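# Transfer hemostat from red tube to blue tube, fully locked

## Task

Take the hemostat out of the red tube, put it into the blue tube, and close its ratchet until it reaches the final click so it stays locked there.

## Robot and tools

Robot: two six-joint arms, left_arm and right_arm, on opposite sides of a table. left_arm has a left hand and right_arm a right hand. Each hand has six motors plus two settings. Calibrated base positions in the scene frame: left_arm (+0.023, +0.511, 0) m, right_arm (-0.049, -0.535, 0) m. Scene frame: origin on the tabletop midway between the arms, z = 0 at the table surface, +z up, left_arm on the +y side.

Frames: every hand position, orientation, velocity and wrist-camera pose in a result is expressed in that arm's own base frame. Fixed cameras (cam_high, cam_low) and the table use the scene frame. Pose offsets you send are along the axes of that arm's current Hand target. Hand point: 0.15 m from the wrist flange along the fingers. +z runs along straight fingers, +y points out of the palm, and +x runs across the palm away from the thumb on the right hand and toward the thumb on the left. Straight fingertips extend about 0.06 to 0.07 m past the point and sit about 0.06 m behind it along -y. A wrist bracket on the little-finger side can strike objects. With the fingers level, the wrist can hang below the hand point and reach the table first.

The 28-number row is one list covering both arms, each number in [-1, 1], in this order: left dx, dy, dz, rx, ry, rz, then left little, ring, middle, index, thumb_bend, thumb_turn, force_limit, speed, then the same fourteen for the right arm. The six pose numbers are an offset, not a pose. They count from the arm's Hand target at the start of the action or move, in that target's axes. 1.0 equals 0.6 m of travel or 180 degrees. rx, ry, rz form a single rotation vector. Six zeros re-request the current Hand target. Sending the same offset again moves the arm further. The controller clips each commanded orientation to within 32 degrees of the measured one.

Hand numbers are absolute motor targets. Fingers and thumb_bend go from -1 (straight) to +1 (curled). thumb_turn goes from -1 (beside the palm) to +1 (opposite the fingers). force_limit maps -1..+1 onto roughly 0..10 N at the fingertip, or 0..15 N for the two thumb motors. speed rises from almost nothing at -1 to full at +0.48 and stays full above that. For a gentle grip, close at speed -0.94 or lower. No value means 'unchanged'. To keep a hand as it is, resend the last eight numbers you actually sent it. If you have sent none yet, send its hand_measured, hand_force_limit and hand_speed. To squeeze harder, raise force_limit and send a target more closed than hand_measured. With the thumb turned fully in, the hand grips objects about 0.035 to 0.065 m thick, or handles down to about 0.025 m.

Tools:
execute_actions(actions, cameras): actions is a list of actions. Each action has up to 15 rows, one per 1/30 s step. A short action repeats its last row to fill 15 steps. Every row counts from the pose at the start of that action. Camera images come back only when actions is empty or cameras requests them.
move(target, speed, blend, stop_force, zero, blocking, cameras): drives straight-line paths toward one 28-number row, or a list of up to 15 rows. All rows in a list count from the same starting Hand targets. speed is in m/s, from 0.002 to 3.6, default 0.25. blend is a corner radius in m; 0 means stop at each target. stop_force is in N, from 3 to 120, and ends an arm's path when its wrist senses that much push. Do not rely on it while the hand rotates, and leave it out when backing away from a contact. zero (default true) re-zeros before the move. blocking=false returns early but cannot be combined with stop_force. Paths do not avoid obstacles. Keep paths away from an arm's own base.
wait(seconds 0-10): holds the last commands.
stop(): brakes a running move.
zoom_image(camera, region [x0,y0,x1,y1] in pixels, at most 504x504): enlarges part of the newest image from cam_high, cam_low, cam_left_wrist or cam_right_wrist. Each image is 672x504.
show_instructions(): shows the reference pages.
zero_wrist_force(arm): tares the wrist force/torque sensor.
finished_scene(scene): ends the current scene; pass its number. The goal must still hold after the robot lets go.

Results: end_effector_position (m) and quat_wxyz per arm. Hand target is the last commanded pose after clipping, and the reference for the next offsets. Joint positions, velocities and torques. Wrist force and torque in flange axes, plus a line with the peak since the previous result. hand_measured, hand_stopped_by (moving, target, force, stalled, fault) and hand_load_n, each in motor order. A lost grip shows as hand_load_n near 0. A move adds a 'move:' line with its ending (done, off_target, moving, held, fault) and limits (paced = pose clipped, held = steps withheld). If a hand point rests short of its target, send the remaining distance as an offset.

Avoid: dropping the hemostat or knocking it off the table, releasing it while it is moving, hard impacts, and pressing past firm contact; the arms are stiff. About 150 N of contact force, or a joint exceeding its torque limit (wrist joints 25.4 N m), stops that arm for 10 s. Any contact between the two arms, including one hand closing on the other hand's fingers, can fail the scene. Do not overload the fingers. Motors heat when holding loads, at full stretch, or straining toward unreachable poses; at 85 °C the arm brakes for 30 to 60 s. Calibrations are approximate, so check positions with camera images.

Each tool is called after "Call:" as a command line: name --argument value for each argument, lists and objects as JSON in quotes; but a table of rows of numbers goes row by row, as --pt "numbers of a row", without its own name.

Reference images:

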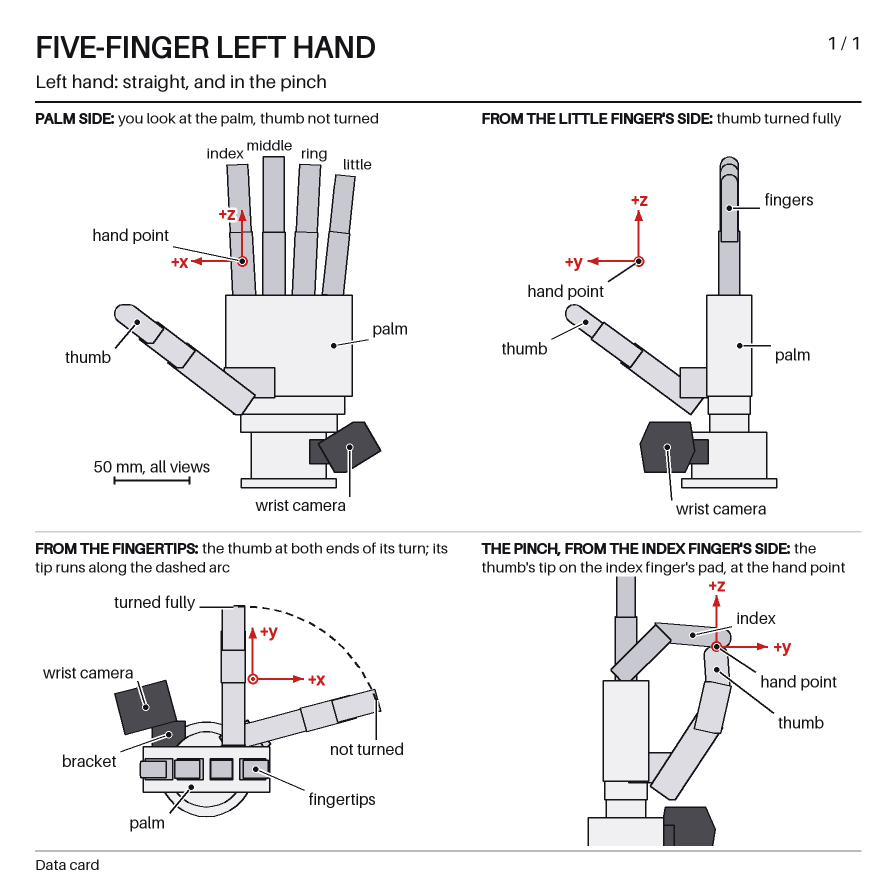

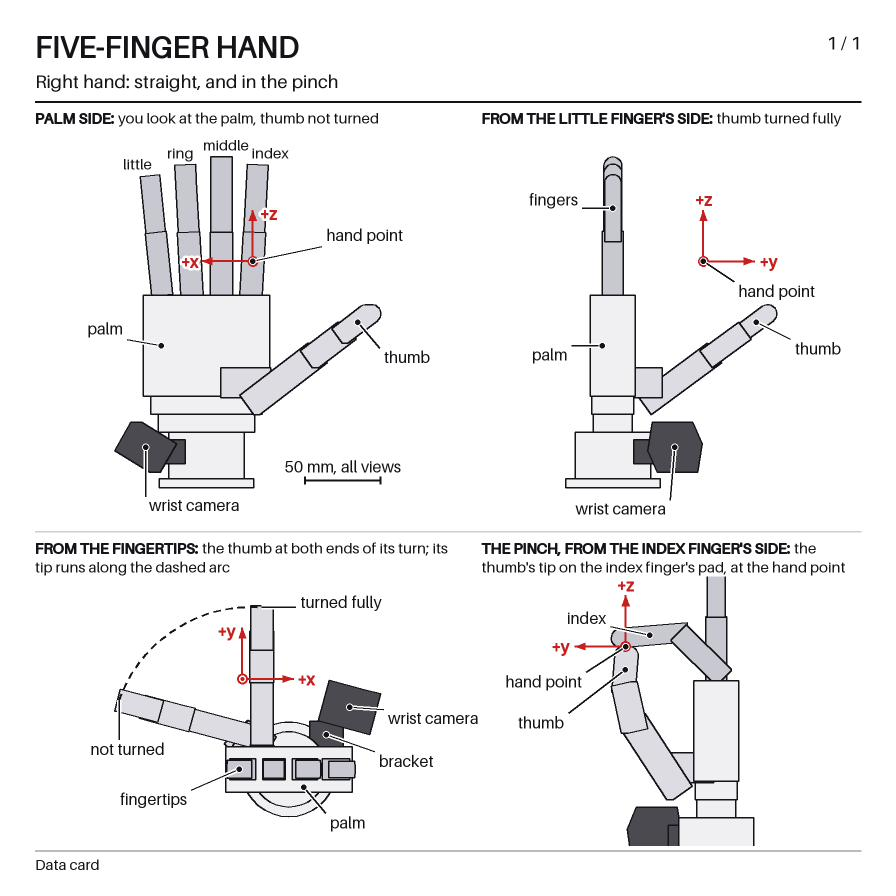

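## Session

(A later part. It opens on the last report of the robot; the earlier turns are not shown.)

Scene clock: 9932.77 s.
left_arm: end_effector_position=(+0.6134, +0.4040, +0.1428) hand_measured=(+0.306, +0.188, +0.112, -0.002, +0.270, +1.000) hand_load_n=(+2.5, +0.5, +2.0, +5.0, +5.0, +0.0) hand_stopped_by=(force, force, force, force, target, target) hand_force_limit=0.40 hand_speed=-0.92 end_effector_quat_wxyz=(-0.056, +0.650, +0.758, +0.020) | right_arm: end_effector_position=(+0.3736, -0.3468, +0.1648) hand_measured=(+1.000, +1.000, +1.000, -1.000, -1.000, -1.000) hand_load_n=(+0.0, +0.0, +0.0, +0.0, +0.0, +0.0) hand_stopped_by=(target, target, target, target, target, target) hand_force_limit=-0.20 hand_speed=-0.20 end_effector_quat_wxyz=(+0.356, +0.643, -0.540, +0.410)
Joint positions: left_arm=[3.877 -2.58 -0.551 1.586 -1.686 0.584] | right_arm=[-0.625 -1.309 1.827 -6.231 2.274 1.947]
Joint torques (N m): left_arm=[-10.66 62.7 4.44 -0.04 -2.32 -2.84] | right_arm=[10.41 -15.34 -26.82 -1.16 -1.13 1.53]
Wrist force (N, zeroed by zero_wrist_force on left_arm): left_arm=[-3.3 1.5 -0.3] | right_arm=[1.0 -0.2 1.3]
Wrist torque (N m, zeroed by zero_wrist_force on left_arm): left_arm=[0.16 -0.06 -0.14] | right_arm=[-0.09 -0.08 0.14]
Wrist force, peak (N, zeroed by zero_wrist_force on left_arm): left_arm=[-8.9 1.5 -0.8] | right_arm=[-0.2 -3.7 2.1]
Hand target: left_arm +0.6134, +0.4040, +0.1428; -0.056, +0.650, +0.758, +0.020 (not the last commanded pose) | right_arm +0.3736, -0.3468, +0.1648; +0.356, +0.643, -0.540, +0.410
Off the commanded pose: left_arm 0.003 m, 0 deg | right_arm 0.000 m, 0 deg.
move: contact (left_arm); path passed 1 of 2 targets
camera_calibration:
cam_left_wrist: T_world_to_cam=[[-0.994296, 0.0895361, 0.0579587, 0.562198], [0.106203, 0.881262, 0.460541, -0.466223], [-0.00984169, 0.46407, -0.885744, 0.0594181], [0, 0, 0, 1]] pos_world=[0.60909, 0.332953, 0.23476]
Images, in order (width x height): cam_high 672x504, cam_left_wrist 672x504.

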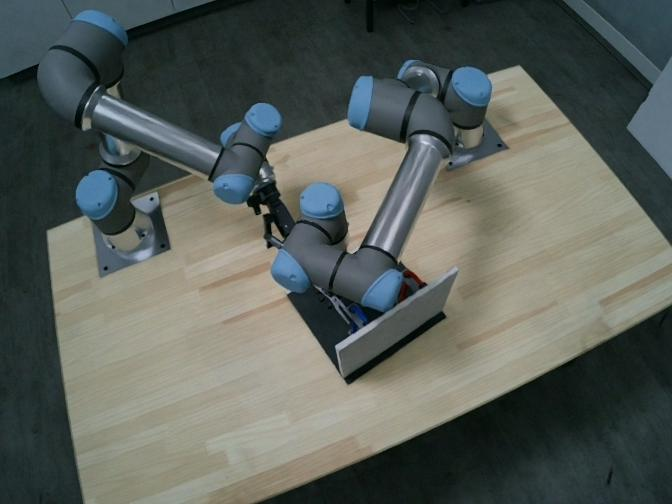

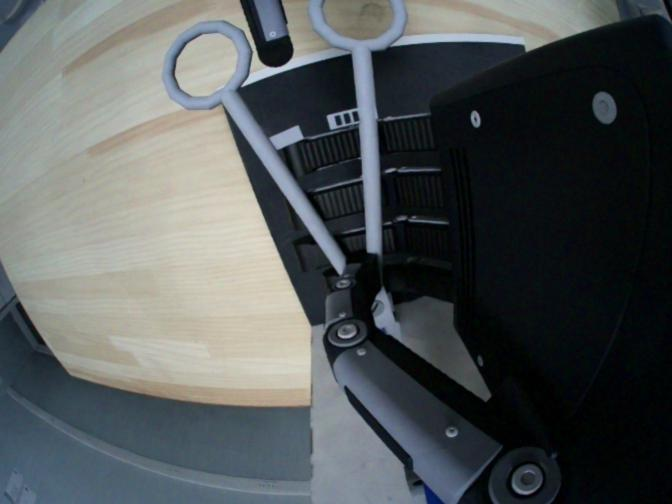

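Call:
zoom_image --camera "cam_left_wrist" --region '[340, 270, 460, 390]'

Call:
zoom_image --camera "cam_high" --region '[330, 295, 370, 335]'

Scaled by 4.200 from the camera's 672x504 image, which has a finer 960x720 frame.

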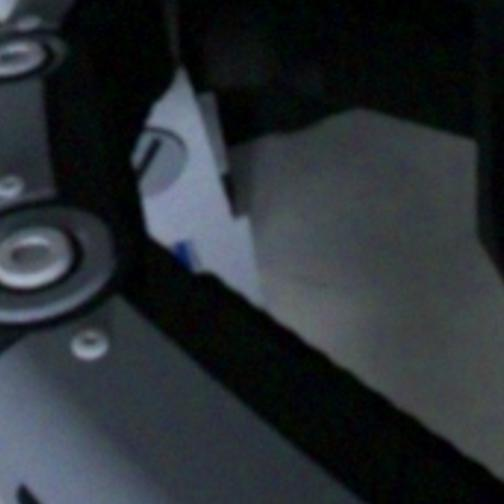

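Scaled by 12.600 from the camera's 672x504 image, which has a finer 960x720 frame.

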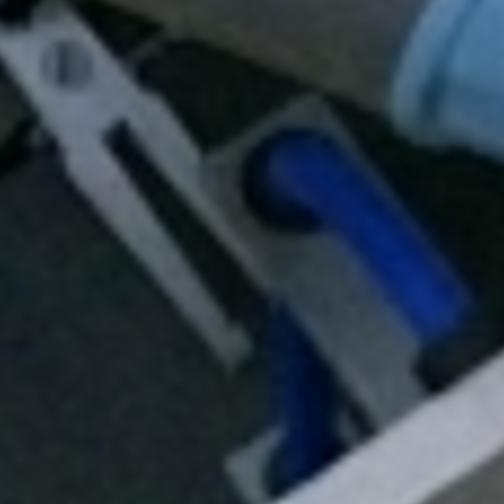

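Call:
move --pt "-0.0066 0.0003 -0.0008 0 0 0 0.5 0.5 0.55 0.0 0.272 1 0.4 -0.92 0 0 0 0 0 0 1 1 1 -1 -1 -1 -0.2 -0.2" --pt "-0.0068 -0.0032 -0.0006 0 0 0 0.5 0.5 0.55 0.0 0.272 1 0.4 -0.92 0 0 0 0 0 0 1 1 1 -1 -1 -1 -0.2 -0.2" --pt "0.0131 -0.0041 0.0017 0 0 0 0.5 0.5 0.55 0.0 0.272 1 0.4 -0.92 0 0 0 0 0 0 1 1 1 -1 -1 -1 -0.2 -0.2" --speed 0.008 --stop_force 5 --cameras '["cam_left_wrist", "cam_high"]'

Call:
zoom_image --camera "cam_high" --region '[330, 295, 370, 335]'

Scene clock: 9997.90 s.
left_arm: end_effector_position=(+0.6115, +0.4027, +0.1428) hand_measured=(+0.306, +0.188, +0.112, -0.002, +0.270, +1.000) hand_load_n=(+2.0, +0.0, +2.0, +5.0, +5.0, -1.0) hand_stopped_by=(force, force, force, force, target, target) hand_force_limit=0.40 hand_speed=-0.92 end_effector_quat_wxyz=(-0.055, +0.650, +0.758, +0.020) | right_arm: end_effector_position=(+0.3736, -0.3468, +0.1648) hand_measured=(+1.000, +1.000, +1.000, -1.000, -1.000, -1.000) hand_load_n=(+0.0, +0.0, +0.0, +0.0, -0.5, +0.0) hand_stopped_by=(target, target, target, target, target, target) hand_force_limit=-0.20 hand_speed=-0.20 end_effector_quat_wxyz=(+0.356, +0.643, -0.540, +0.410)
Joint positions: left_arm=[3.878 -2.57 -0.571 1.596 -1.686 0.585] | right_arm=[-0.625 -1.309 1.827 -6.231 2.274 1.947]
Joint torques (N m): left_arm=[-7.91 62.38 4.52 0.32 -3.98 -3.07] | right_arm=[11.49 -16.26 -24.22 -1.43 0.04 1.36]
Wrist force (N, zeroed by zero_wrist_force on left_arm): left_arm=[-6.6 3.2 -1.1] | right_arm=[0.4 -1.4 1.2]
Wrist torque (N m, zeroed by zero_wrist_force on left_arm): left_arm=[0.18 -0.11 -0.30] | right_arm=[-0.08 -0.08 0.10]
Wrist force, peak (N, zeroed by zero_wrist_force on left_arm): left_arm=[-10.5 3.6 -1.6] | right_arm=[1.4 -2.8 2.2]
Hand target: left_arm +0.6115, +0.4027, +0.1428; -0.055, +0.650, +0.758, +0.020 (not the last commanded pose) | right_arm +0.3736, -0.3468, +0.1648; +0.356, +0.643, -0.540, +0.410
Off the commanded pose: left_arm 0.009 m, 0 deg | right_arm 0.000 m, 0 deg.
move: contact (left_arm); path passed 2 of 3 targets
camera_calibration:
cam_left_wrist: T_world_to_cam=[[-0.994286, 0.089682, 0.0579066, 0.560383], [0.106307, 0.88131, 0.460426, -0.464928], [-0.00974166, 0.463951, -0.885807, 0.0599956], [0, 0, 0, 1]] pos_world=[0.60719, 0.331654, 0.23476]
Images, in order (width x height): cam_high 672x504, cam_left_wrist 672x504.

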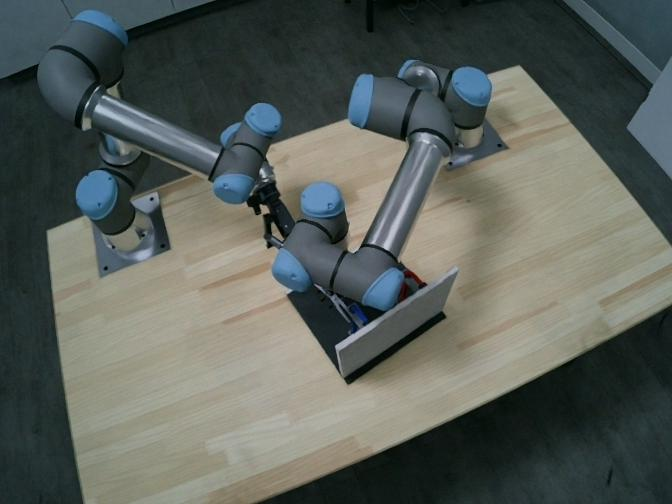

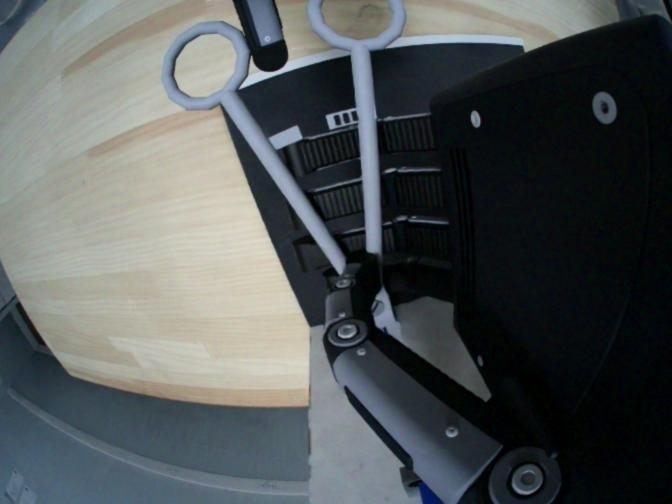

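Scaled by 12.600 from the camera's 672x504 image, which has a finer 960x720 frame.

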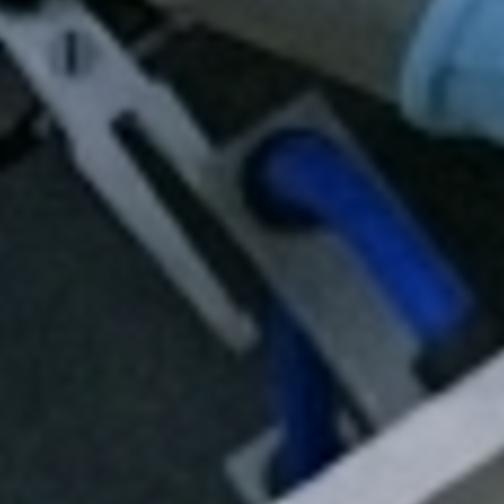

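Call:
move --pt "-0.0033 0.0001 -0.0004 0 0 0 0.5 0.5 0.55 0.0 0.272 1 0.4 -0.92 0 0 0 0 0 0 1 1 1 -1 -1 -1 -0.2 -0.2" --speed 0.008

Call:
move --pt "-0.0004 -0.0083 0.0003 0 0 0 0.5 0.5 0.55 0.0 0.272 1 0.4 -0.92 0 0 0 0 0 0 1 1 1 -1 -1 -1 -0.2 -0.2" --speed 0.005 --stop_force 3 --cameras '["cam_high"]'

Call:
zoom_image --camera "cam_high" --region '[330, 295, 370, 335]'

Call:
move --pt "0.0006 0.012 -0.0004 0 0 0 0.5 0.5 0.55 0.0 0.272 1 0.4 -0.92 0 0 0 0 0 0 1 1 1 -1 -1 -1 -0.2 -0.2" --speed 0.005 --stop_force 3 --cameras '["cam_high"]'

Call:
zoom_image --camera "cam_high" --region '[330, 295, 370, 335]'

Scene clock: 10022.07 s.
left_arm: end_effector_position=(+0.6119, +0.4007, +0.1428) hand_measured=(+0.306, +0.188, +0.112, -0.002, +0.270, +1.000) hand_load_n=(+2.0, +0.5, +2.5, +5.0, +4.5, +0.0) hand_stopped_by=(force, force, force, force, target, target) hand_force_limit=0.40 hand_speed=-0.92 end_effector_quat_wxyz=(-0.056, +0.650, +0.758, +0.020) | right_arm: end_effector_position=(+0.3736, -0.3468, +0.1648) hand_measured=(+1.000, +1.000, +1.000, -1.000, -1.000, -1.000) hand_load_n=(+0.0, +0.0, +0.0, +0.0, +0.0, +0.0) hand_stopped_by=(target, target, target, target, target, target) hand_force_limit=-0.20 hand_speed=-0.20 end_effector_quat_wxyz=(+0.356, +0.643, -0.540, +0.410)
Joint positions: left_arm=[3.875 -2.567 -0.576 1.598 -1.686 0.582] | right_arm=[-0.625 -1.309 1.827 -6.231 2.274 1.947]
Joint torques (N m): left_arm=[-9.45 58.63 9.61 -0.72 -0.34 -2.15] | right_arm=[10.46 -15.5 -23.69 -1.37 2.38 1.43]
Wrist force (N, zeroed by zero_wrist_force on left_arm): left_arm=[0.5 1.4 0.1] | right_arm=[0.7 -1.3 1.2]
Wrist torque (N m, zeroed by zero_wrist_force on left_arm): left_arm=[0.10 -0.01 -0.10] | right_arm=[-0.11 -0.08 0.11]
Wrist force, peak (N, zeroed by zero_wrist_force on left_arm): left_arm=[-7.1 3.5 -1.2] | right_arm=[0.4 -1.5 1.2]
Hand target: left_arm +0.6119, +0.4007, +0.1428; -0.055, +0.650, +0.758, +0.020 | right_arm +0.3736, -0.3468, +0.1648; +0.356, +0.643, -0.540, +0.410
Off the commanded pose: left_arm 0.000 m, 0 deg | right_arm 0.000 m, 0 deg.
move: done

Scene clock: 10023.60 s.
left_arm: end_effector_position=(+0.6101, +0.4003, +0.1428) hand_measured=(+0.308, +0.188, +0.112, -0.002, +0.270, +1.000) hand_load_n=(+1.0, +0.5, +2.0, +6.0, +5.0, +0.5) hand_stopped_by=(force, force, force, force, target, target) hand_force_limit=0.40 hand_speed=-0.92 end_effector_quat_wxyz=(-0.055, +0.650, +0.758, +0.020) | right_arm: end_effector_position=(+0.3736, -0.3468, +0.1648) hand_measured=(+1.000, +1.000, +1.000, -1.000, -1.000, -1.000) hand_load_n=(+0.0, +0.0, +0.0, +0.5, +0.0, -0.5) hand_stopped_by=(target, target, target, target, target, target) hand_force_limit=-0.20 hand_speed=-0.20 end_effector_quat_wxyz=(+0.356, +0.643, -0.540, +0.410)
Joint positions: left_arm=[3.876 -2.559 -0.591 1.605 -1.686 0.584] | right_arm=[-0.625 -1.309 1.827 -6.231 2.274 1.947]
Joint torques (N m): left_arm=[-12.31 46.69 29.31 -4.62 -0.37 -2.59] | right_arm=[11.02 -16.66 -24.52 -0.56 3.48 1.3]
Wrist force (N, zeroed by zero_wrist_force on left_arm): left_arm=[-0.3 3.8 -0.6] | right_arm=[0.4 -3.6 2.3]
Wrist torque (N m, zeroed by zero_wrist_force on left_arm): left_arm=[0.20 -0.12 -0.40] | right_arm=[-0.11 -0.05 0.09]
Wrist force, peak (N, zeroed by zero_wrist_force on left_arm): left_arm=[-0.6 5.0 -1.2] | right_arm=[0.6 -4.6 2.9]
Hand target: left_arm +0.6101, +0.4003, +0.1428; -0.055, +0.650, +0.758, +0.020 (not the last commanded pose) | right_arm +0.3736, -0.3468, +0.1648; +0.356, +0.643, -0.540, +0.410
Off the commanded pose: left_arm 0.003 m, 0 deg | right_arm 0.000 m, 0 deg.
move: contact (left_arm)
Images, in order (width x height): cam_high 672x504.

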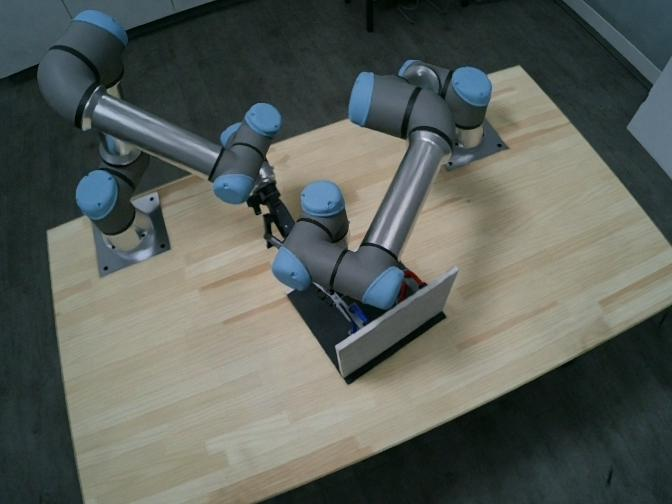

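Scaled by 12.600 from the camera's 672x504 image, which has a finer 960x720 frame.

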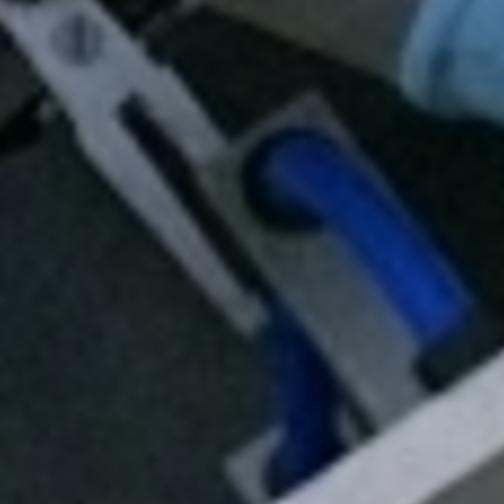

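Scene clock: 10025.00 s.
left_arm: end_effector_position=(+0.6133, +0.4009, +0.1428) hand_measured=(+0.306, +0.188, +0.112, -0.002, +0.270, +1.000) hand_load_n=(+2.0, +1.0, +2.0, +5.0, +5.0, +0.0) hand_stopped_by=(force, force, force, force, target, target) hand_force_limit=0.40 hand_speed=-0.92 end_effector_quat_wxyz=(-0.055, +0.650, +0.758, +0.020) | right_arm: end_effector_position=(+0.3736, -0.3468, +0.1648) hand_measured=(+1.000, +1.000, +1.000, -1.000, -1.000, -1.000) hand_load_n=(+0.0, +0.0, +0.0, +0.0, +0.0, +0.0) hand_stopped_by=(target, target, target, target, target, target) hand_force_limit=-0.20 hand_speed=-0.20 end_effector_quat_wxyz=(+0.356, +0.643, -0.540, +0.410)
Joint positions: left_arm=[3.874 -2.573 -0.565 1.593 -1.686 0.581] | right_arm=[-0.625 -1.309 1.827 -6.231 2.274 1.947]
Joint torques (N m): left_arm=[11.73 63 3.82 0.02 -1.4 2.59] | right_arm=[10.81 -16.13 -23.43 0.18 0.78 1.08]
Wrist force (N, zeroed by zero_wrist_force on left_arm): left_arm=[0.5 0.6 -0.4] | right_arm=[0.7 -0.2 1.1]
Wrist torque (N m, zeroed by zero_wrist_force on left_arm): left_arm=[0.11 -0.08 0.01] | right_arm=[-0.08 -0.04 0.12]
Wrist force, peak (N, zeroed by zero_wrist_force on left_arm): left_arm=[-0.3 3.8 -0.5] | right_arm=[0.5 -3.4 2.2]
Hand target: left_arm +0.6133, +0.4010, +0.1428; -0.055, +0.650, +0.758, +0.020 (not the last commanded pose) | right_arm +0.3736, -0.3468, +0.1648; +0.356, +0.643, -0.540, +0.410
Off the commanded pose: left_arm 0.004 m, 0 deg | right_arm 0.000 m, 0 deg.
move: contact (left_arm)
Images, in order (width x height): cam_high 672x504.

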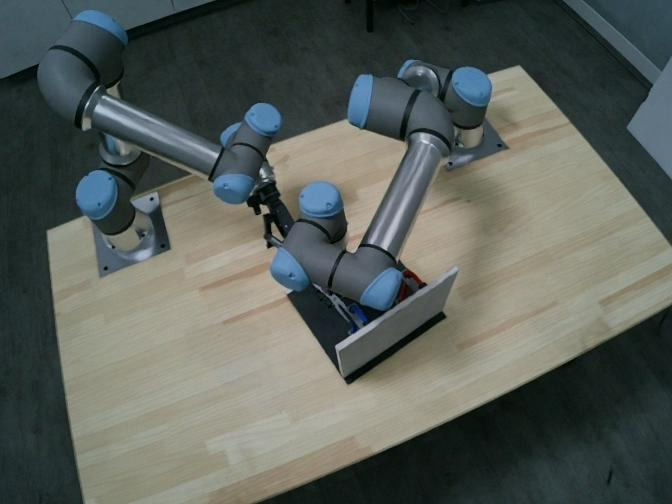

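Scaled by 12.600 from the camera's 672x504 image, which has a finer 960x720 frame.

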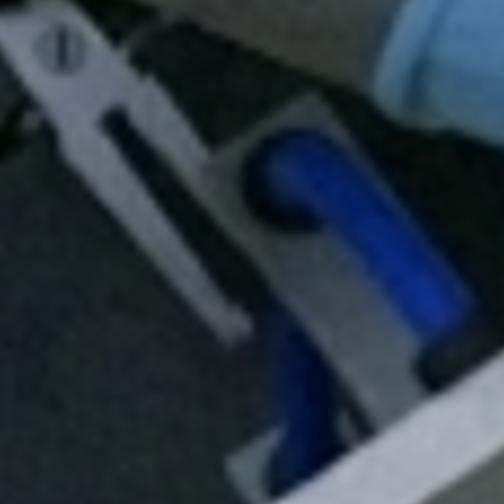

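Call:
move --pt "-0.0001 -0.0033 0.0001 0 0 0 0.5 0.5 0.55 0.0 0.272 1 0.4 -0.92 0 0 0 0 0 0 1 1 1 -1 -1 -1 -0.2 -0.2" --pt "0.0018 -0.0035 0.0003 0 0 0 0.5 0.5 0.55 0.0 0.272 1 0.4 -0.92 0 0 0 0 0 0 1 1 1 -1 -1 -1 -0.2 -0.2" --pt "0.0014 -0.0125 0.0007 0 0 0 0.5 0.5 0.55 0.0 0.272 1 0.4 -0.92 0 0 0 0 0 0 1 1 1 -1 -1 -1 -0.2 -0.2" --speed 0.005 --stop_force 12 --cameras '["cam_high", "cam_left_wrist"]'

Call:
zoom_image --camera "cam_high" --region '[330, 295, 370, 335]'

Call:
zoom_image --camera "cam_left_wrist" --region '[140, 0, 460, 150]'

Scene clock: 10059.17 s.
left_arm: end_effector_position=(+0.6086, +0.4012, +0.1428) hand_measured=(+0.308, +0.188, +0.112, +0.000, +0.270, +1.000) hand_load_n=(+1.0, +1.5, +2.0, +4.5, +7.0, +0.0) hand_stopped_by=(force, force, force, force, target, target) hand_force_limit=0.40 hand_speed=-0.92 end_effector_quat_wxyz=(-0.055, +0.650, +0.758, +0.020) | right_arm: end_effector_position=(+0.3736, -0.3468, +0.1648) hand_measured=(+1.000, +1.000, +1.000, -1.000, -1.000, -1.000) hand_load_n=(+0.0, +0.0, +0.0, +0.5, +0.0, +0.0) hand_stopped_by=(target, target, target, target, target, target) hand_force_limit=-0.20 hand_speed=-0.20 end_effector_quat_wxyz=(+0.356, +0.643, -0.540, +0.410)
Joint positions: left_arm=[3.879 -2.555 -0.598 1.609 -1.686 0.587] | right_arm=[-0.625 -1.309 1.827 -6.231 2.274 1.947]
Joint torques (N m): left_arm=[-9.5 46.2 28.81 -5.66 -1.91 -2.94] | right_arm=[5.66 -15.24 -21.72 2.44 4.5 1.23]
Wrist force (N, zeroed by zero_wrist_force on left_arm): left_arm=[-2.1 11.6 -0.9] | right_arm=[0.2 -6.8 2.1]
Wrist torque (N m, zeroed by zero_wrist_force on left_arm): left_arm=[0.36 -0.15 -0.48] | right_arm=[-0.01 -0.02 0.06]
Wrist force, peak (N, zeroed by zero_wrist_force on left_arm): left_arm=[-1.7 13.4 -1.5] | right_arm=[0.3 -8.3 2.1]
Hand target: left_arm +0.6086, +0.4012, +0.1428; -0.055, +0.650, +0.758, +0.020 (not the last commanded pose) | right_arm +0.3736, -0.3468, +0.1648; +0.356, +0.643, -0.540, +0.410
Off the commanded pose: left_arm 0.003 m, 0 deg | right_arm 0.000 m, 0 deg.
move: contact (left_arm); path passed 2 of 3 targets
camera_calibration:
cam_left_wrist: T_world_to_cam=[[-0.994287, 0.089733, 0.0578106, 0.557535], [0.106307, 0.881345, 0.460358, -0.463329], [-0.00964188, 0.463873, -0.885849, 0.0607257], [0, 0, 0, 1]] pos_world=[0.60419, 0.330154, 0.234859]
Images, in order (width x height): cam_high 672x504, cam_left_wrist 672x504.

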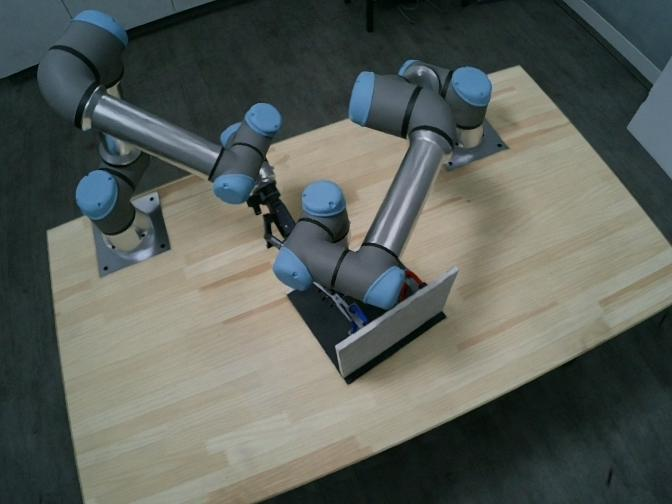

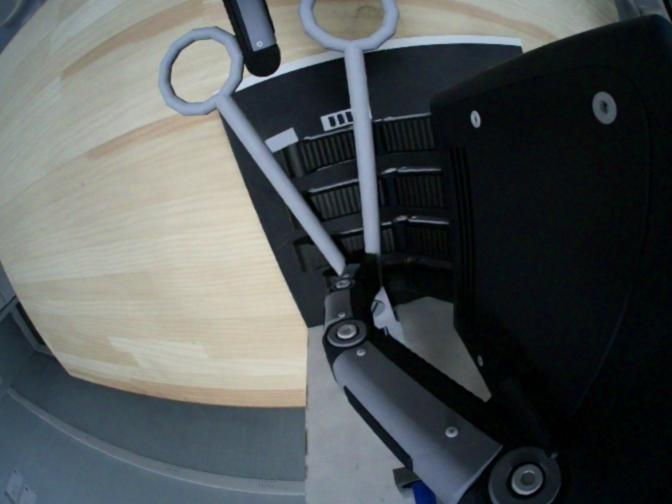

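Scaled by 12.600 from the camera's 672x504 image, which has a finer 960x720 frame.

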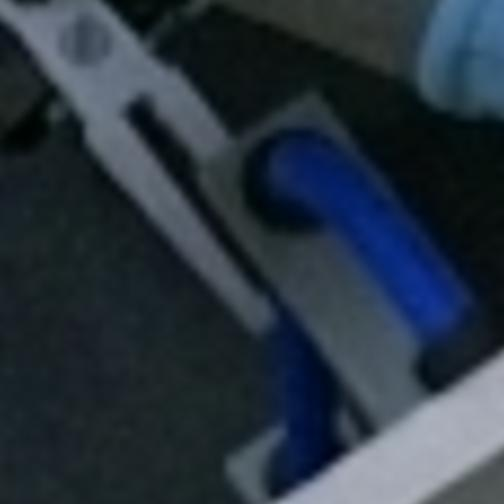

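Scaled by 1.575 from the camera's 672x504 image, which has a finer 960x720 frame.

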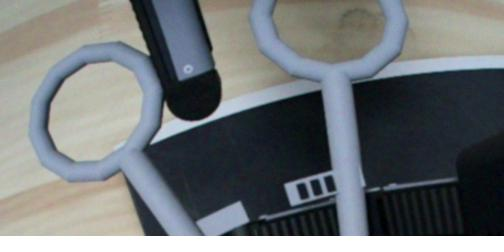

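Call:
move --pt "-0.0005 -0.01 0.0004 0 0 0 0.5 0.5 0.55 0.0 0.272 1 0.4 -0.92 0 0 0 0 0 0 1 1 1 -1 -1 -1 -0.2 -0.2" --speed 0.005 --stop_force 9 --cameras '["cam_high", "cam_left_wrist"]'

Call:
zoom_image --camera "cam_high" --region '[330, 295, 370, 335]'

Call:
zoom_image --camera "cam_left_wrist" --region '[140, 0, 460, 150]'

Scene clock: 10078.53 s.
left_arm: end_effector_position=(+0.6027, +0.4001, +0.1428) hand_measured=(+0.306, +0.188, +0.112, +0.000, +0.270, +1.000) hand_load_n=(+2.5, +1.5, +1.0, +8.0, +7.5, +0.0) hand_stopped_by=(force, force, force, force, target, target) hand_force_limit=0.40 hand_speed=-0.92 end_effector_quat_wxyz=(-0.055, +0.650, +0.758, +0.020) | right_arm: end_effector_position=(+0.3736, -0.3468, +0.1648) hand_measured=(+1.000, +1.000, +1.000, -1.000, -1.000, -1.000) hand_load_n=(+0.0, +0.0, +0.0, +0.5, +0.0, +0.0) hand_stopped_by=(target, target, target, target, target, target) hand_force_limit=-0.20 hand_speed=-0.20 end_effector_quat_wxyz=(+0.356, +0.643, -0.540, +0.410)
Joint positions: left_arm=[3.884 -2.532 -0.642 1.63 -1.686 0.591] | right_arm=[-0.625 -1.309 1.827 -6.231 2.274 1.947]
Joint torques (N m): left_arm=[0.32 46.1 29.09 -5.01 -0.51 0.67] | right_arm=[-11.59 -16.2 -18.87 2.43 0.08 0.9]
Wrist force (N, zeroed by zero_wrist_force on left_arm): left_arm=[-2.4 6.7 -0.8] | right_arm=[1.7 -6.5 3.8]
Wrist torque (N m, zeroed by zero_wrist_force on left_arm): left_arm=[0.28 -0.07 -0.64] | right_arm=[-0.11 -0.01 0.14]
Wrist force, peak (N, zeroed by zero_wrist_force on left_arm): left_arm=[-1.9 14.5 -1.5] | right_arm=[0.8 -9.9 3.5]
Hand target: left_arm +0.6027, +0.4000, +0.1428; -0.055, +0.650, +0.758, +0.020 | right_arm +0.3736, -0.3468, +0.1648; +0.356, +0.643, -0.540, +0.410
Off the commanded pose: left_arm 0.000 m, 0 deg | right_arm 0.000 m, 0 deg.
move: done
camera_calibration:
cam_left_wrist: T_world_to_cam=[[-0.994287, 0.0897283, 0.0578186, 0.551773], [0.106307, 0.881305, 0.460436, -0.461691], [-0.00964167, 0.463952, -0.885808, 0.061055], [0, 0, 0, 1]] pos_world=[0.59829, 0.329054, 0.234759]
Images, in order (width x height): cam_high 672x504, cam_left_wrist 672x504.

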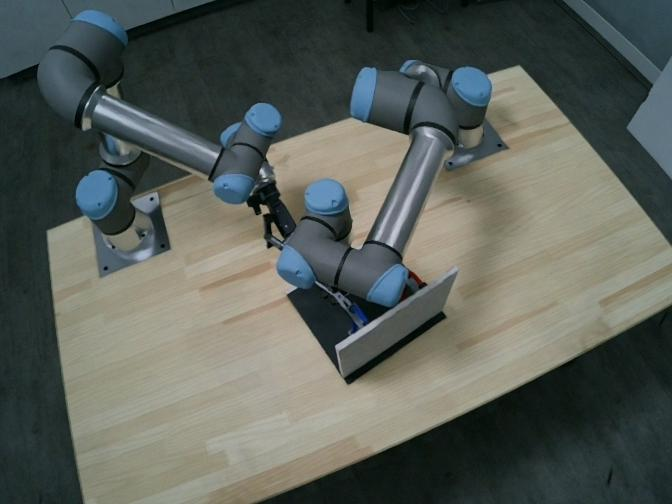

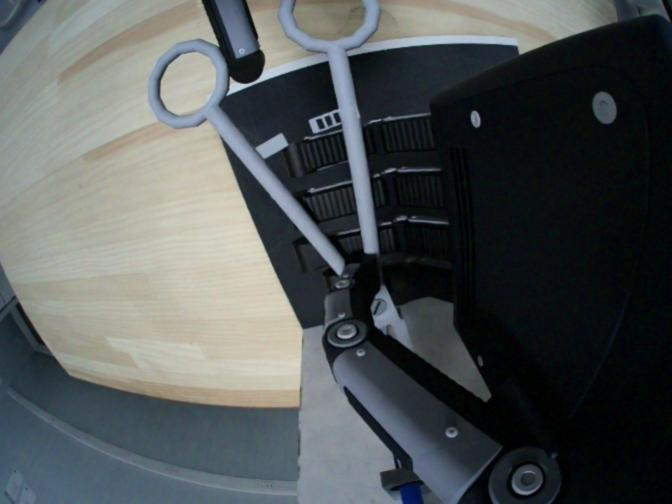

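Scaled by 12.600 from the camera's 672x504 image, which has a finer 960x720 frame.

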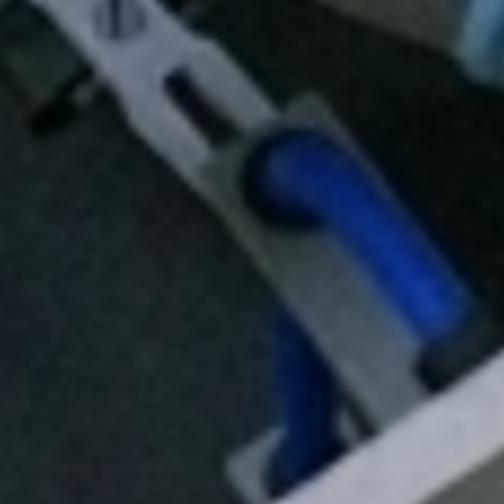

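Scaled by 1.575 from the camera's 672x504 image, which has a finer 960x720 frame.

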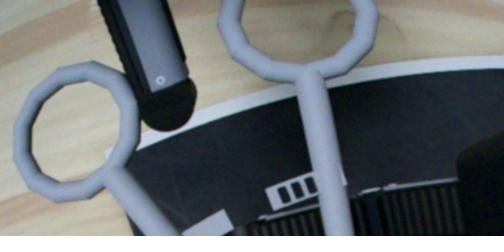

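Call:
move --pt "-0.0132 0.0007 -0.0015 0 0 0 0.5 0.5 0.55 0.0 0.272 1 0.4 -0.92 -0.003 -0.01 -0.008 0 0 0 1 1 1 -1 -1 -1 -0.2 -0.2" --pt "-0.0125 0.0157 -0.002 0 0 0 0.5 0.5 0.55 0.0 0.272 1 0.4 -0.92 -0.04 -0.01 -0.1097 0 0 0 1 1 1 -1 -1 -1 -0.2 -0.2" --speed 0.04 --cameras '["cam_high", "cam_left_wrist"]'

Call:
zoom_image --camera "cam_left_wrist" --region '[140, 0, 460, 150]'

Call:
zoom_image --camera "cam_high" --region '[320, 275, 370, 335]'

Scene clock: 10296.63 s.
left_arm: end_effector_position=(+0.6132, +0.3940, +0.1428) hand_measured=(+0.306, +0.188, +0.112, +0.000, +0.270, +1.000) hand_load_n=(+3.0, +2.0, +1.5, +7.5, +7.0, +0.0) hand_stopped_by=(force, force, force, force, target, target) hand_force_limit=0.40 hand_speed=-0.92 end_effector_quat_wxyz=(-0.055, +0.650, +0.758, +0.020) | right_arm: end_effector_position=(+0.3681, -0.2768, +0.1699) hand_measured=(+1.000, +1.000, +1.000, -1.000, -1.000, -1.000) hand_load_n=(+0.0, +0.0, +0.5, +0.0, +0.5, +0.0) hand_stopped_by=(target, target, target, target, target, target) hand_force_limit=-0.20 hand_speed=-0.20 end_effector_quat_wxyz=(+0.356, +0.643, -0.541, +0.410)
Joint positions: left_arm=[3.866 -2.557 -0.595 1.606 -1.686 0.573] | right_arm=[-0.478 -1.342 1.868 -6.159 2.395 2.064]
Joint torques (N m): left_arm=[-8.91 59.23 4.91 -1.64 -2.11 -2.09] | right_arm=[-11.37 -18.89 -27.24 -1.48 -1.17 -2.49]
Wrist force (N, zeroed by zero_wrist_force on left_arm): left_arm=[0.5 0.6 0.2] | right_arm=[0.8 -0.2 1.1]
Wrist torque (N m, zeroed by zero_wrist_force on left_arm): left_arm=[0.08 -0.07 0.01] | right_arm=[-0.08 -0.06 0.05]
Wrist force, peak (N, zeroed by zero_wrist_force on left_arm): left_arm=[-2.4 6.9 -1.1] | right_arm=[1.7 -6.9 3.9]
Hand target: left_arm +0.6132, +0.3940, +0.1428; -0.055, +0.650, +0.758, +0.020 | right_arm +0.3682, -0.2769, +0.1699; +0.356, +0.643, -0.540, +0.410
Off the commanded pose: left_arm 0.000 m, 0 deg | right_arm 0.000 m, 0 deg.
move: done
camera_calibration:
cam_left_wrist: T_world_to_cam=[[-0.994287, 0.0897256, 0.0578232, 0.56286], [0.106307, 0.881283, 0.460477, -0.457445], [-0.00964207, 0.463993, -0.885787, 0.0639693], [0, 0, 0, 1]] pos_world=[0.60889, 0.322954, 0.234759]
Images, in order (width x height): cam_high 672x504, cam_left_wrist 672x504.

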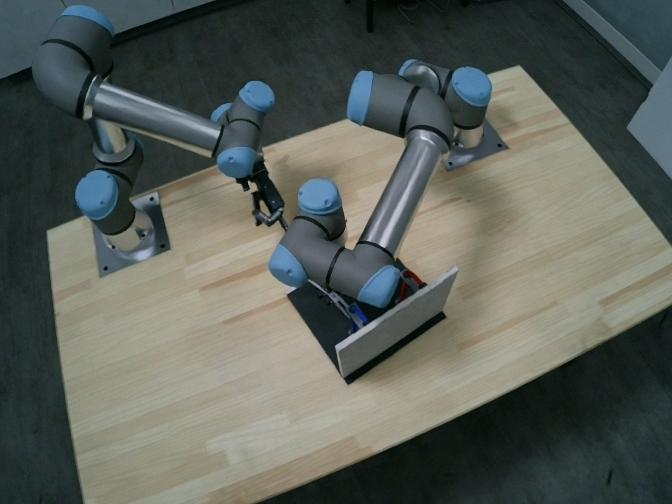

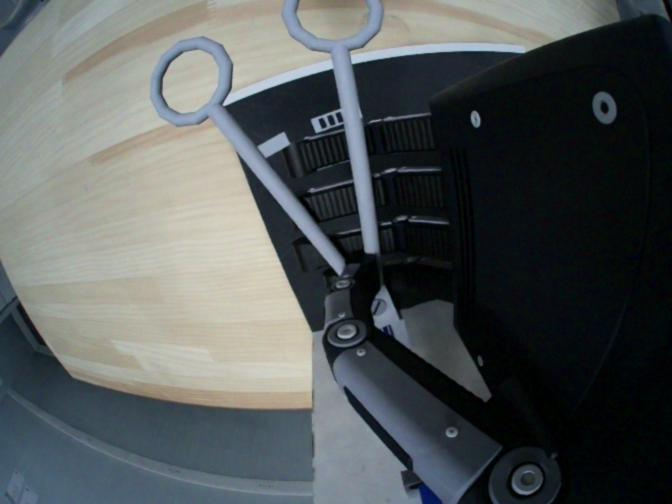

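Scaled by 1.575 from the camera's 672x504 image, which has a finer 960x720 frame.

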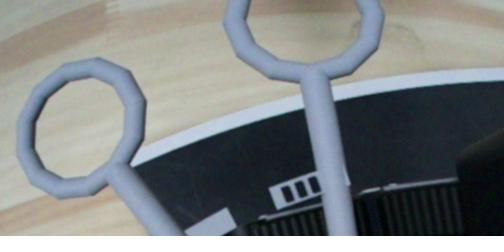

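Scaled by 8.400 from the camera's 672x504 image, which has a finer 960x720 frame.

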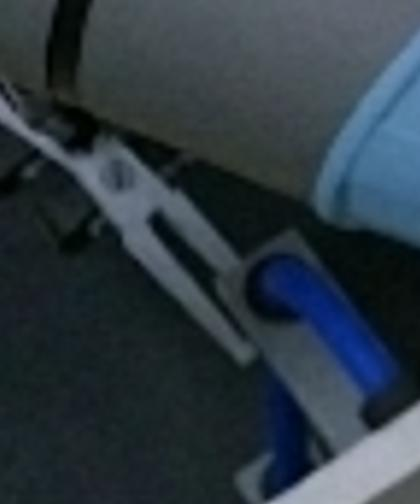

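Call:
move --target '[0,0,0,0,0,0,0.5,0.5,0.55,0.0,0.272,1,0.4,-0.92,-0.0953,-0.1128,0.0212,-0.0189,0.0380,0.5199,1,1,-1,-1,-1,-1,-0.2,-0.2]' --speed 0.15 --cameras '["all"]'

Scene clock: 10387.13 s.
left_arm: end_effector_position=(+0.6132, +0.3940, +0.1428) hand_measured=(+0.306, +0.188, +0.112, +0.000, +0.270, +1.000) hand_load_n=(+3.0, +2.0, +1.5, +7.5, +7.0, +0.0) hand_stopped_by=(force, force, force, force, target, target) hand_force_limit=0.40 hand_speed=-0.92 end_effector_quat_wxyz=(-0.055, +0.650, +0.758, +0.020) | right_arm: end_effector_position=(+0.4322, -0.2542, +0.1114) hand_measured=(+1.000, +1.000, -1.000, -1.000, -1.000, -1.000) hand_load_n=(+0.0, +0.0, +0.0, +0.0, +0.0, +0.0) hand_stopped_by=(target, target, target, target, target, target) hand_force_limit=-0.20 hand_speed=-0.20 end_effector_quat_wxyz=(+0.009, -0.014, +0.829, -0.559)
Joint positions: left_arm=[3.866 -2.557 -0.596 1.607 -1.686 0.573] | right_arm=[-0.459 -1.278 1.912 -6.209 2.526 3.751]
Joint torques (N m): left_arm=[10.59 61.03 5.87 -0.38 -0.95 2.36] | right_arm=[0.09 -40.66 -24.37 1.91 -0.54 1.18]
Wrist force (N, zeroed by zero_wrist_force on left_arm): left_arm=[0.4 0.9 0.3] | right_arm=[-0.1 -1.4 2.0]
Wrist torque (N m, zeroed by zero_wrist_force on left_arm): left_arm=[0.11 -0.05 -0.01] | right_arm=[-0.22 -0.13 -0.11]
Wrist force, peak (N, zeroed by zero_wrist_force on left_arm): left_arm=[0.3 1.1 -0.1] | right_arm=[0.0 -1.7 2.4]
Hand target: left_arm +0.6132, +0.3940, +0.1428; -0.055, +0.650, +0.758, +0.020 | right_arm +0.4322, -0.2543, +0.1116; +0.010, -0.014, +0.829, -0.559
Off the commanded pose: left_arm 0.000 m, 0 deg | right_arm 0.000 m, 0 deg.
move: done
camera_calibration:
cam_left_wrist: T_world_to_cam=[[-0.994287, 0.0897283, 0.0578186, 0.56276], [0.106307, 0.881305, 0.460436, -0.457431], [-0.00964167, 0.463952, -0.885808, 0.0639864], [0, 0, 0, 1]] pos_world=[0.60879, 0.322954, 0.234759]
cam_right_wrist: T_world_to_cam=[[-0.291418, 0.358197, -0.887001, 0.310688], [0.854524, 0.514245, -0.0730806, -0.216124], [0.429958, -0.779261, -0.455948, -0.223175], [0, 0, 0, 1]] pos_world=[0.371179, -0.174058, 0.15803]

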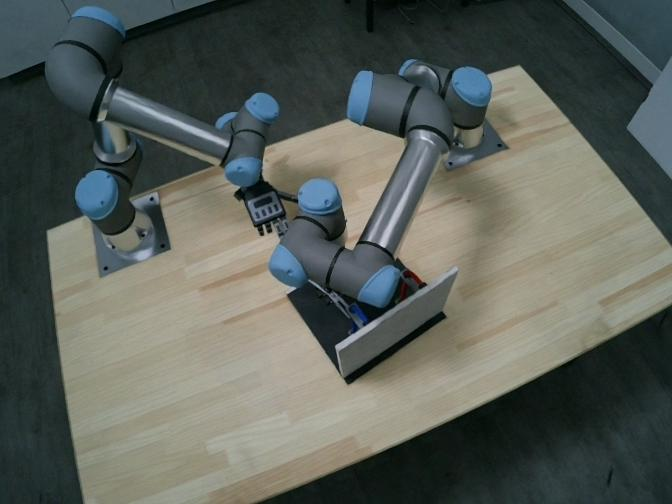

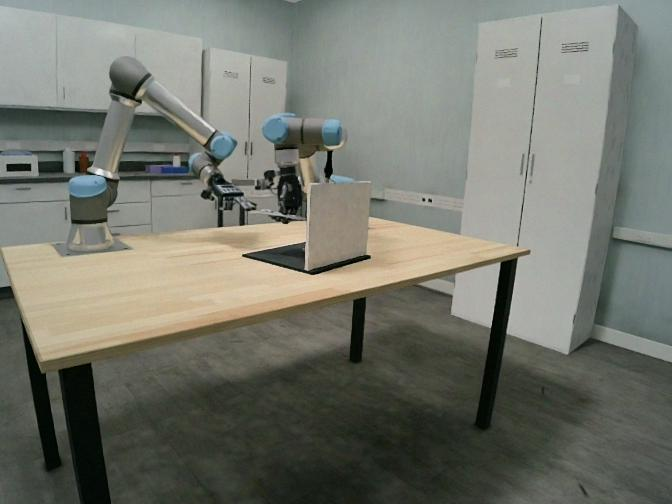

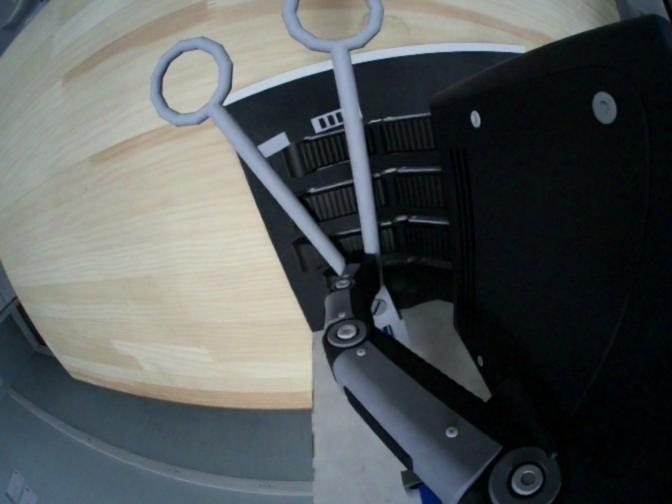

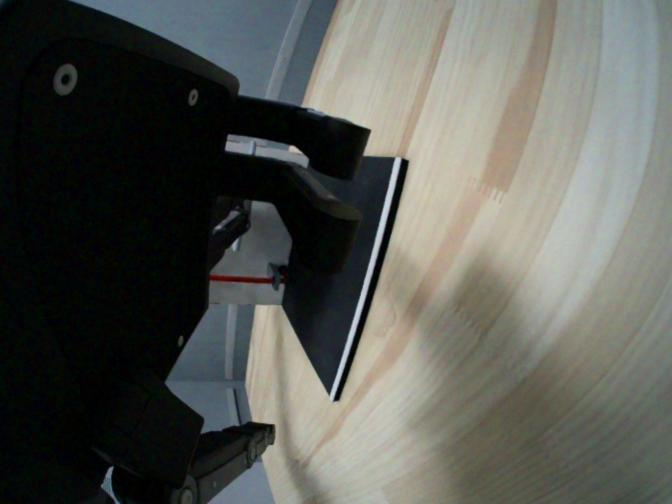

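Call:
move --target '[0,0,0,0,0,0,0.5,0.5,0.55,0.0,0.272,1,0.4,-0.92,-0.0054,-0.0123,0.0305,0,0,0,1,1,-1,-1,-1,-1,-0.2,-0.2]' --speed 0.05 --stop_force 4 --cameras '["cam_left_wrist","cam_high"]'

Call:
zoom_image --camera "cam_high" --region '[250, 195, 330, 255]'

Call:
zoom_image --camera "cam_left_wrist" --region '[140, 0, 460, 150]'

Scene clock: 10407.10 s.
left_arm: end_effector_position=(+0.6132, +0.3940, +0.1428) hand_measured=(+0.306, +0.188, +0.112, +0.000, +0.270, +1.000) hand_load_n=(+3.0, +2.0, +1.5, +7.5, +7.0, +0.0) hand_stopped_by=(force, force, force, force, target, target) hand_force_limit=0.40 hand_speed=-0.92 end_effector_quat_wxyz=(-0.055, +0.650, +0.758, +0.020) | right_arm: end_effector_position=(+0.4361, -0.2739, +0.1115) hand_measured=(+1.000, +1.000, -1.000, -1.000, -1.000, -1.000) hand_load_n=(+0.0, +0.0, +0.0, -0.5, +0.0, +0.0) hand_stopped_by=(target, target, target, target, target, target) hand_force_limit=-0.20 hand_speed=-0.20 end_effector_quat_wxyz=(+0.010, -0.014, +0.829, -0.559)
Joint positions: left_arm=[3.866 -2.557 -0.596 1.607 -1.686 0.573] | right_arm=[-0.5 -1.273 1.897 -6.236 2.494 3.707]
Joint torques (N m): left_arm=[9.91 60.24 7.48 -0.6 -0.37 2.35] | right_arm=[12.21 -41.11 -7.18 2.71 3.21 2.86]
Wrist force (N, zeroed by zero_wrist_force on left_arm): left_arm=[0.3 0.8 0.4] | right_arm=[-0.4 -1.3 2.2]
Wrist torque (N m, zeroed by zero_wrist_force on left_arm): left_arm=[0.09 -0.02 -0.02] | right_arm=[-0.22 -0.10 -0.16]
Wrist force, peak (N, zeroed by zero_wrist_force on left_arm): left_arm=[0.7 0.9 0.2] | right_arm=[-0.3 -1.7 2.4]
Hand target: left_arm +0.6132, +0.3940, +0.1428; -0.055, +0.650, +0.758, +0.020 | right_arm +0.4361, -0.2739, +0.1115; +0.010, -0.014, +0.829, -0.559
Off the commanded pose: left_arm 0.000 m, 0 deg | right_arm 0.000 m, 0 deg.
move: done
camera_calibration:
cam_left_wrist: T_world_to_cam=[[-0.994287, 0.0897283, 0.0578186, 0.56276], [0.106307, 0.881305, 0.460436, -0.457431], [-0.00964167, 0.463952, -0.885808, 0.0639864], [0, 0, 0, 1]] pos_world=[0.60879, 0.322954, 0.234759]
Images, in order (width x height): cam_high 672x504, cam_left_wrist 672x504.

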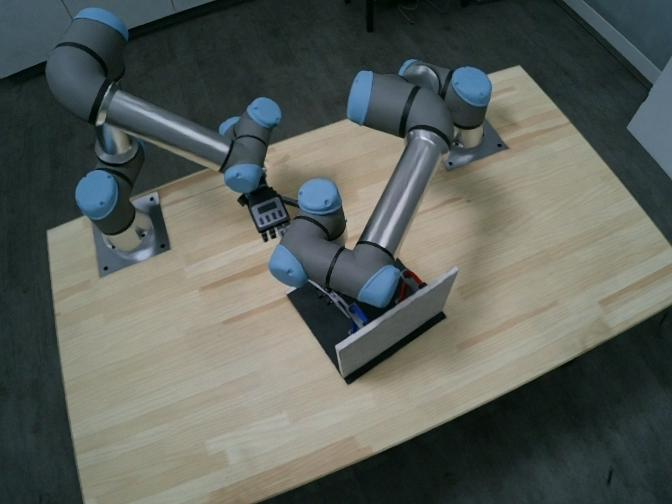

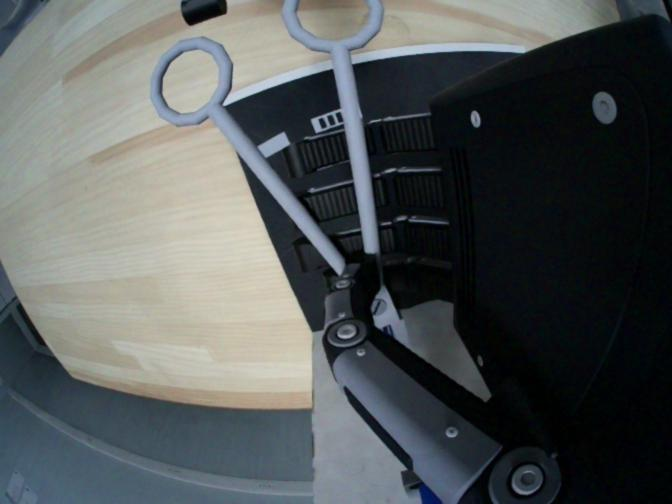

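Scaled by 6.300 from the camera's 672x504 image, which has a finer 960x720 frame.

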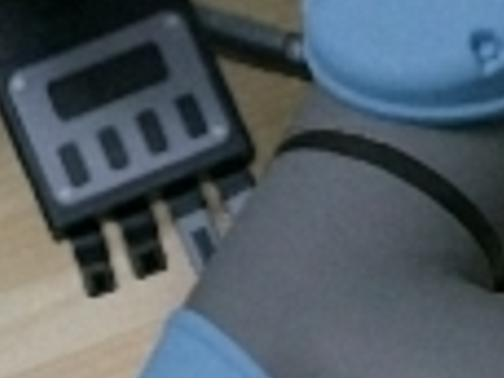

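Scaled by 1.575 from the camera's 672x504 image, which has a finer 960x720 frame.

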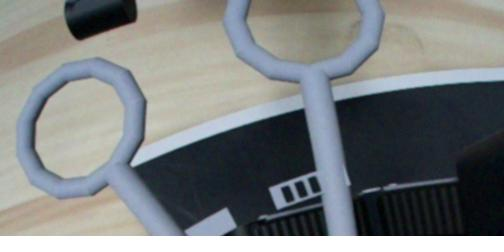

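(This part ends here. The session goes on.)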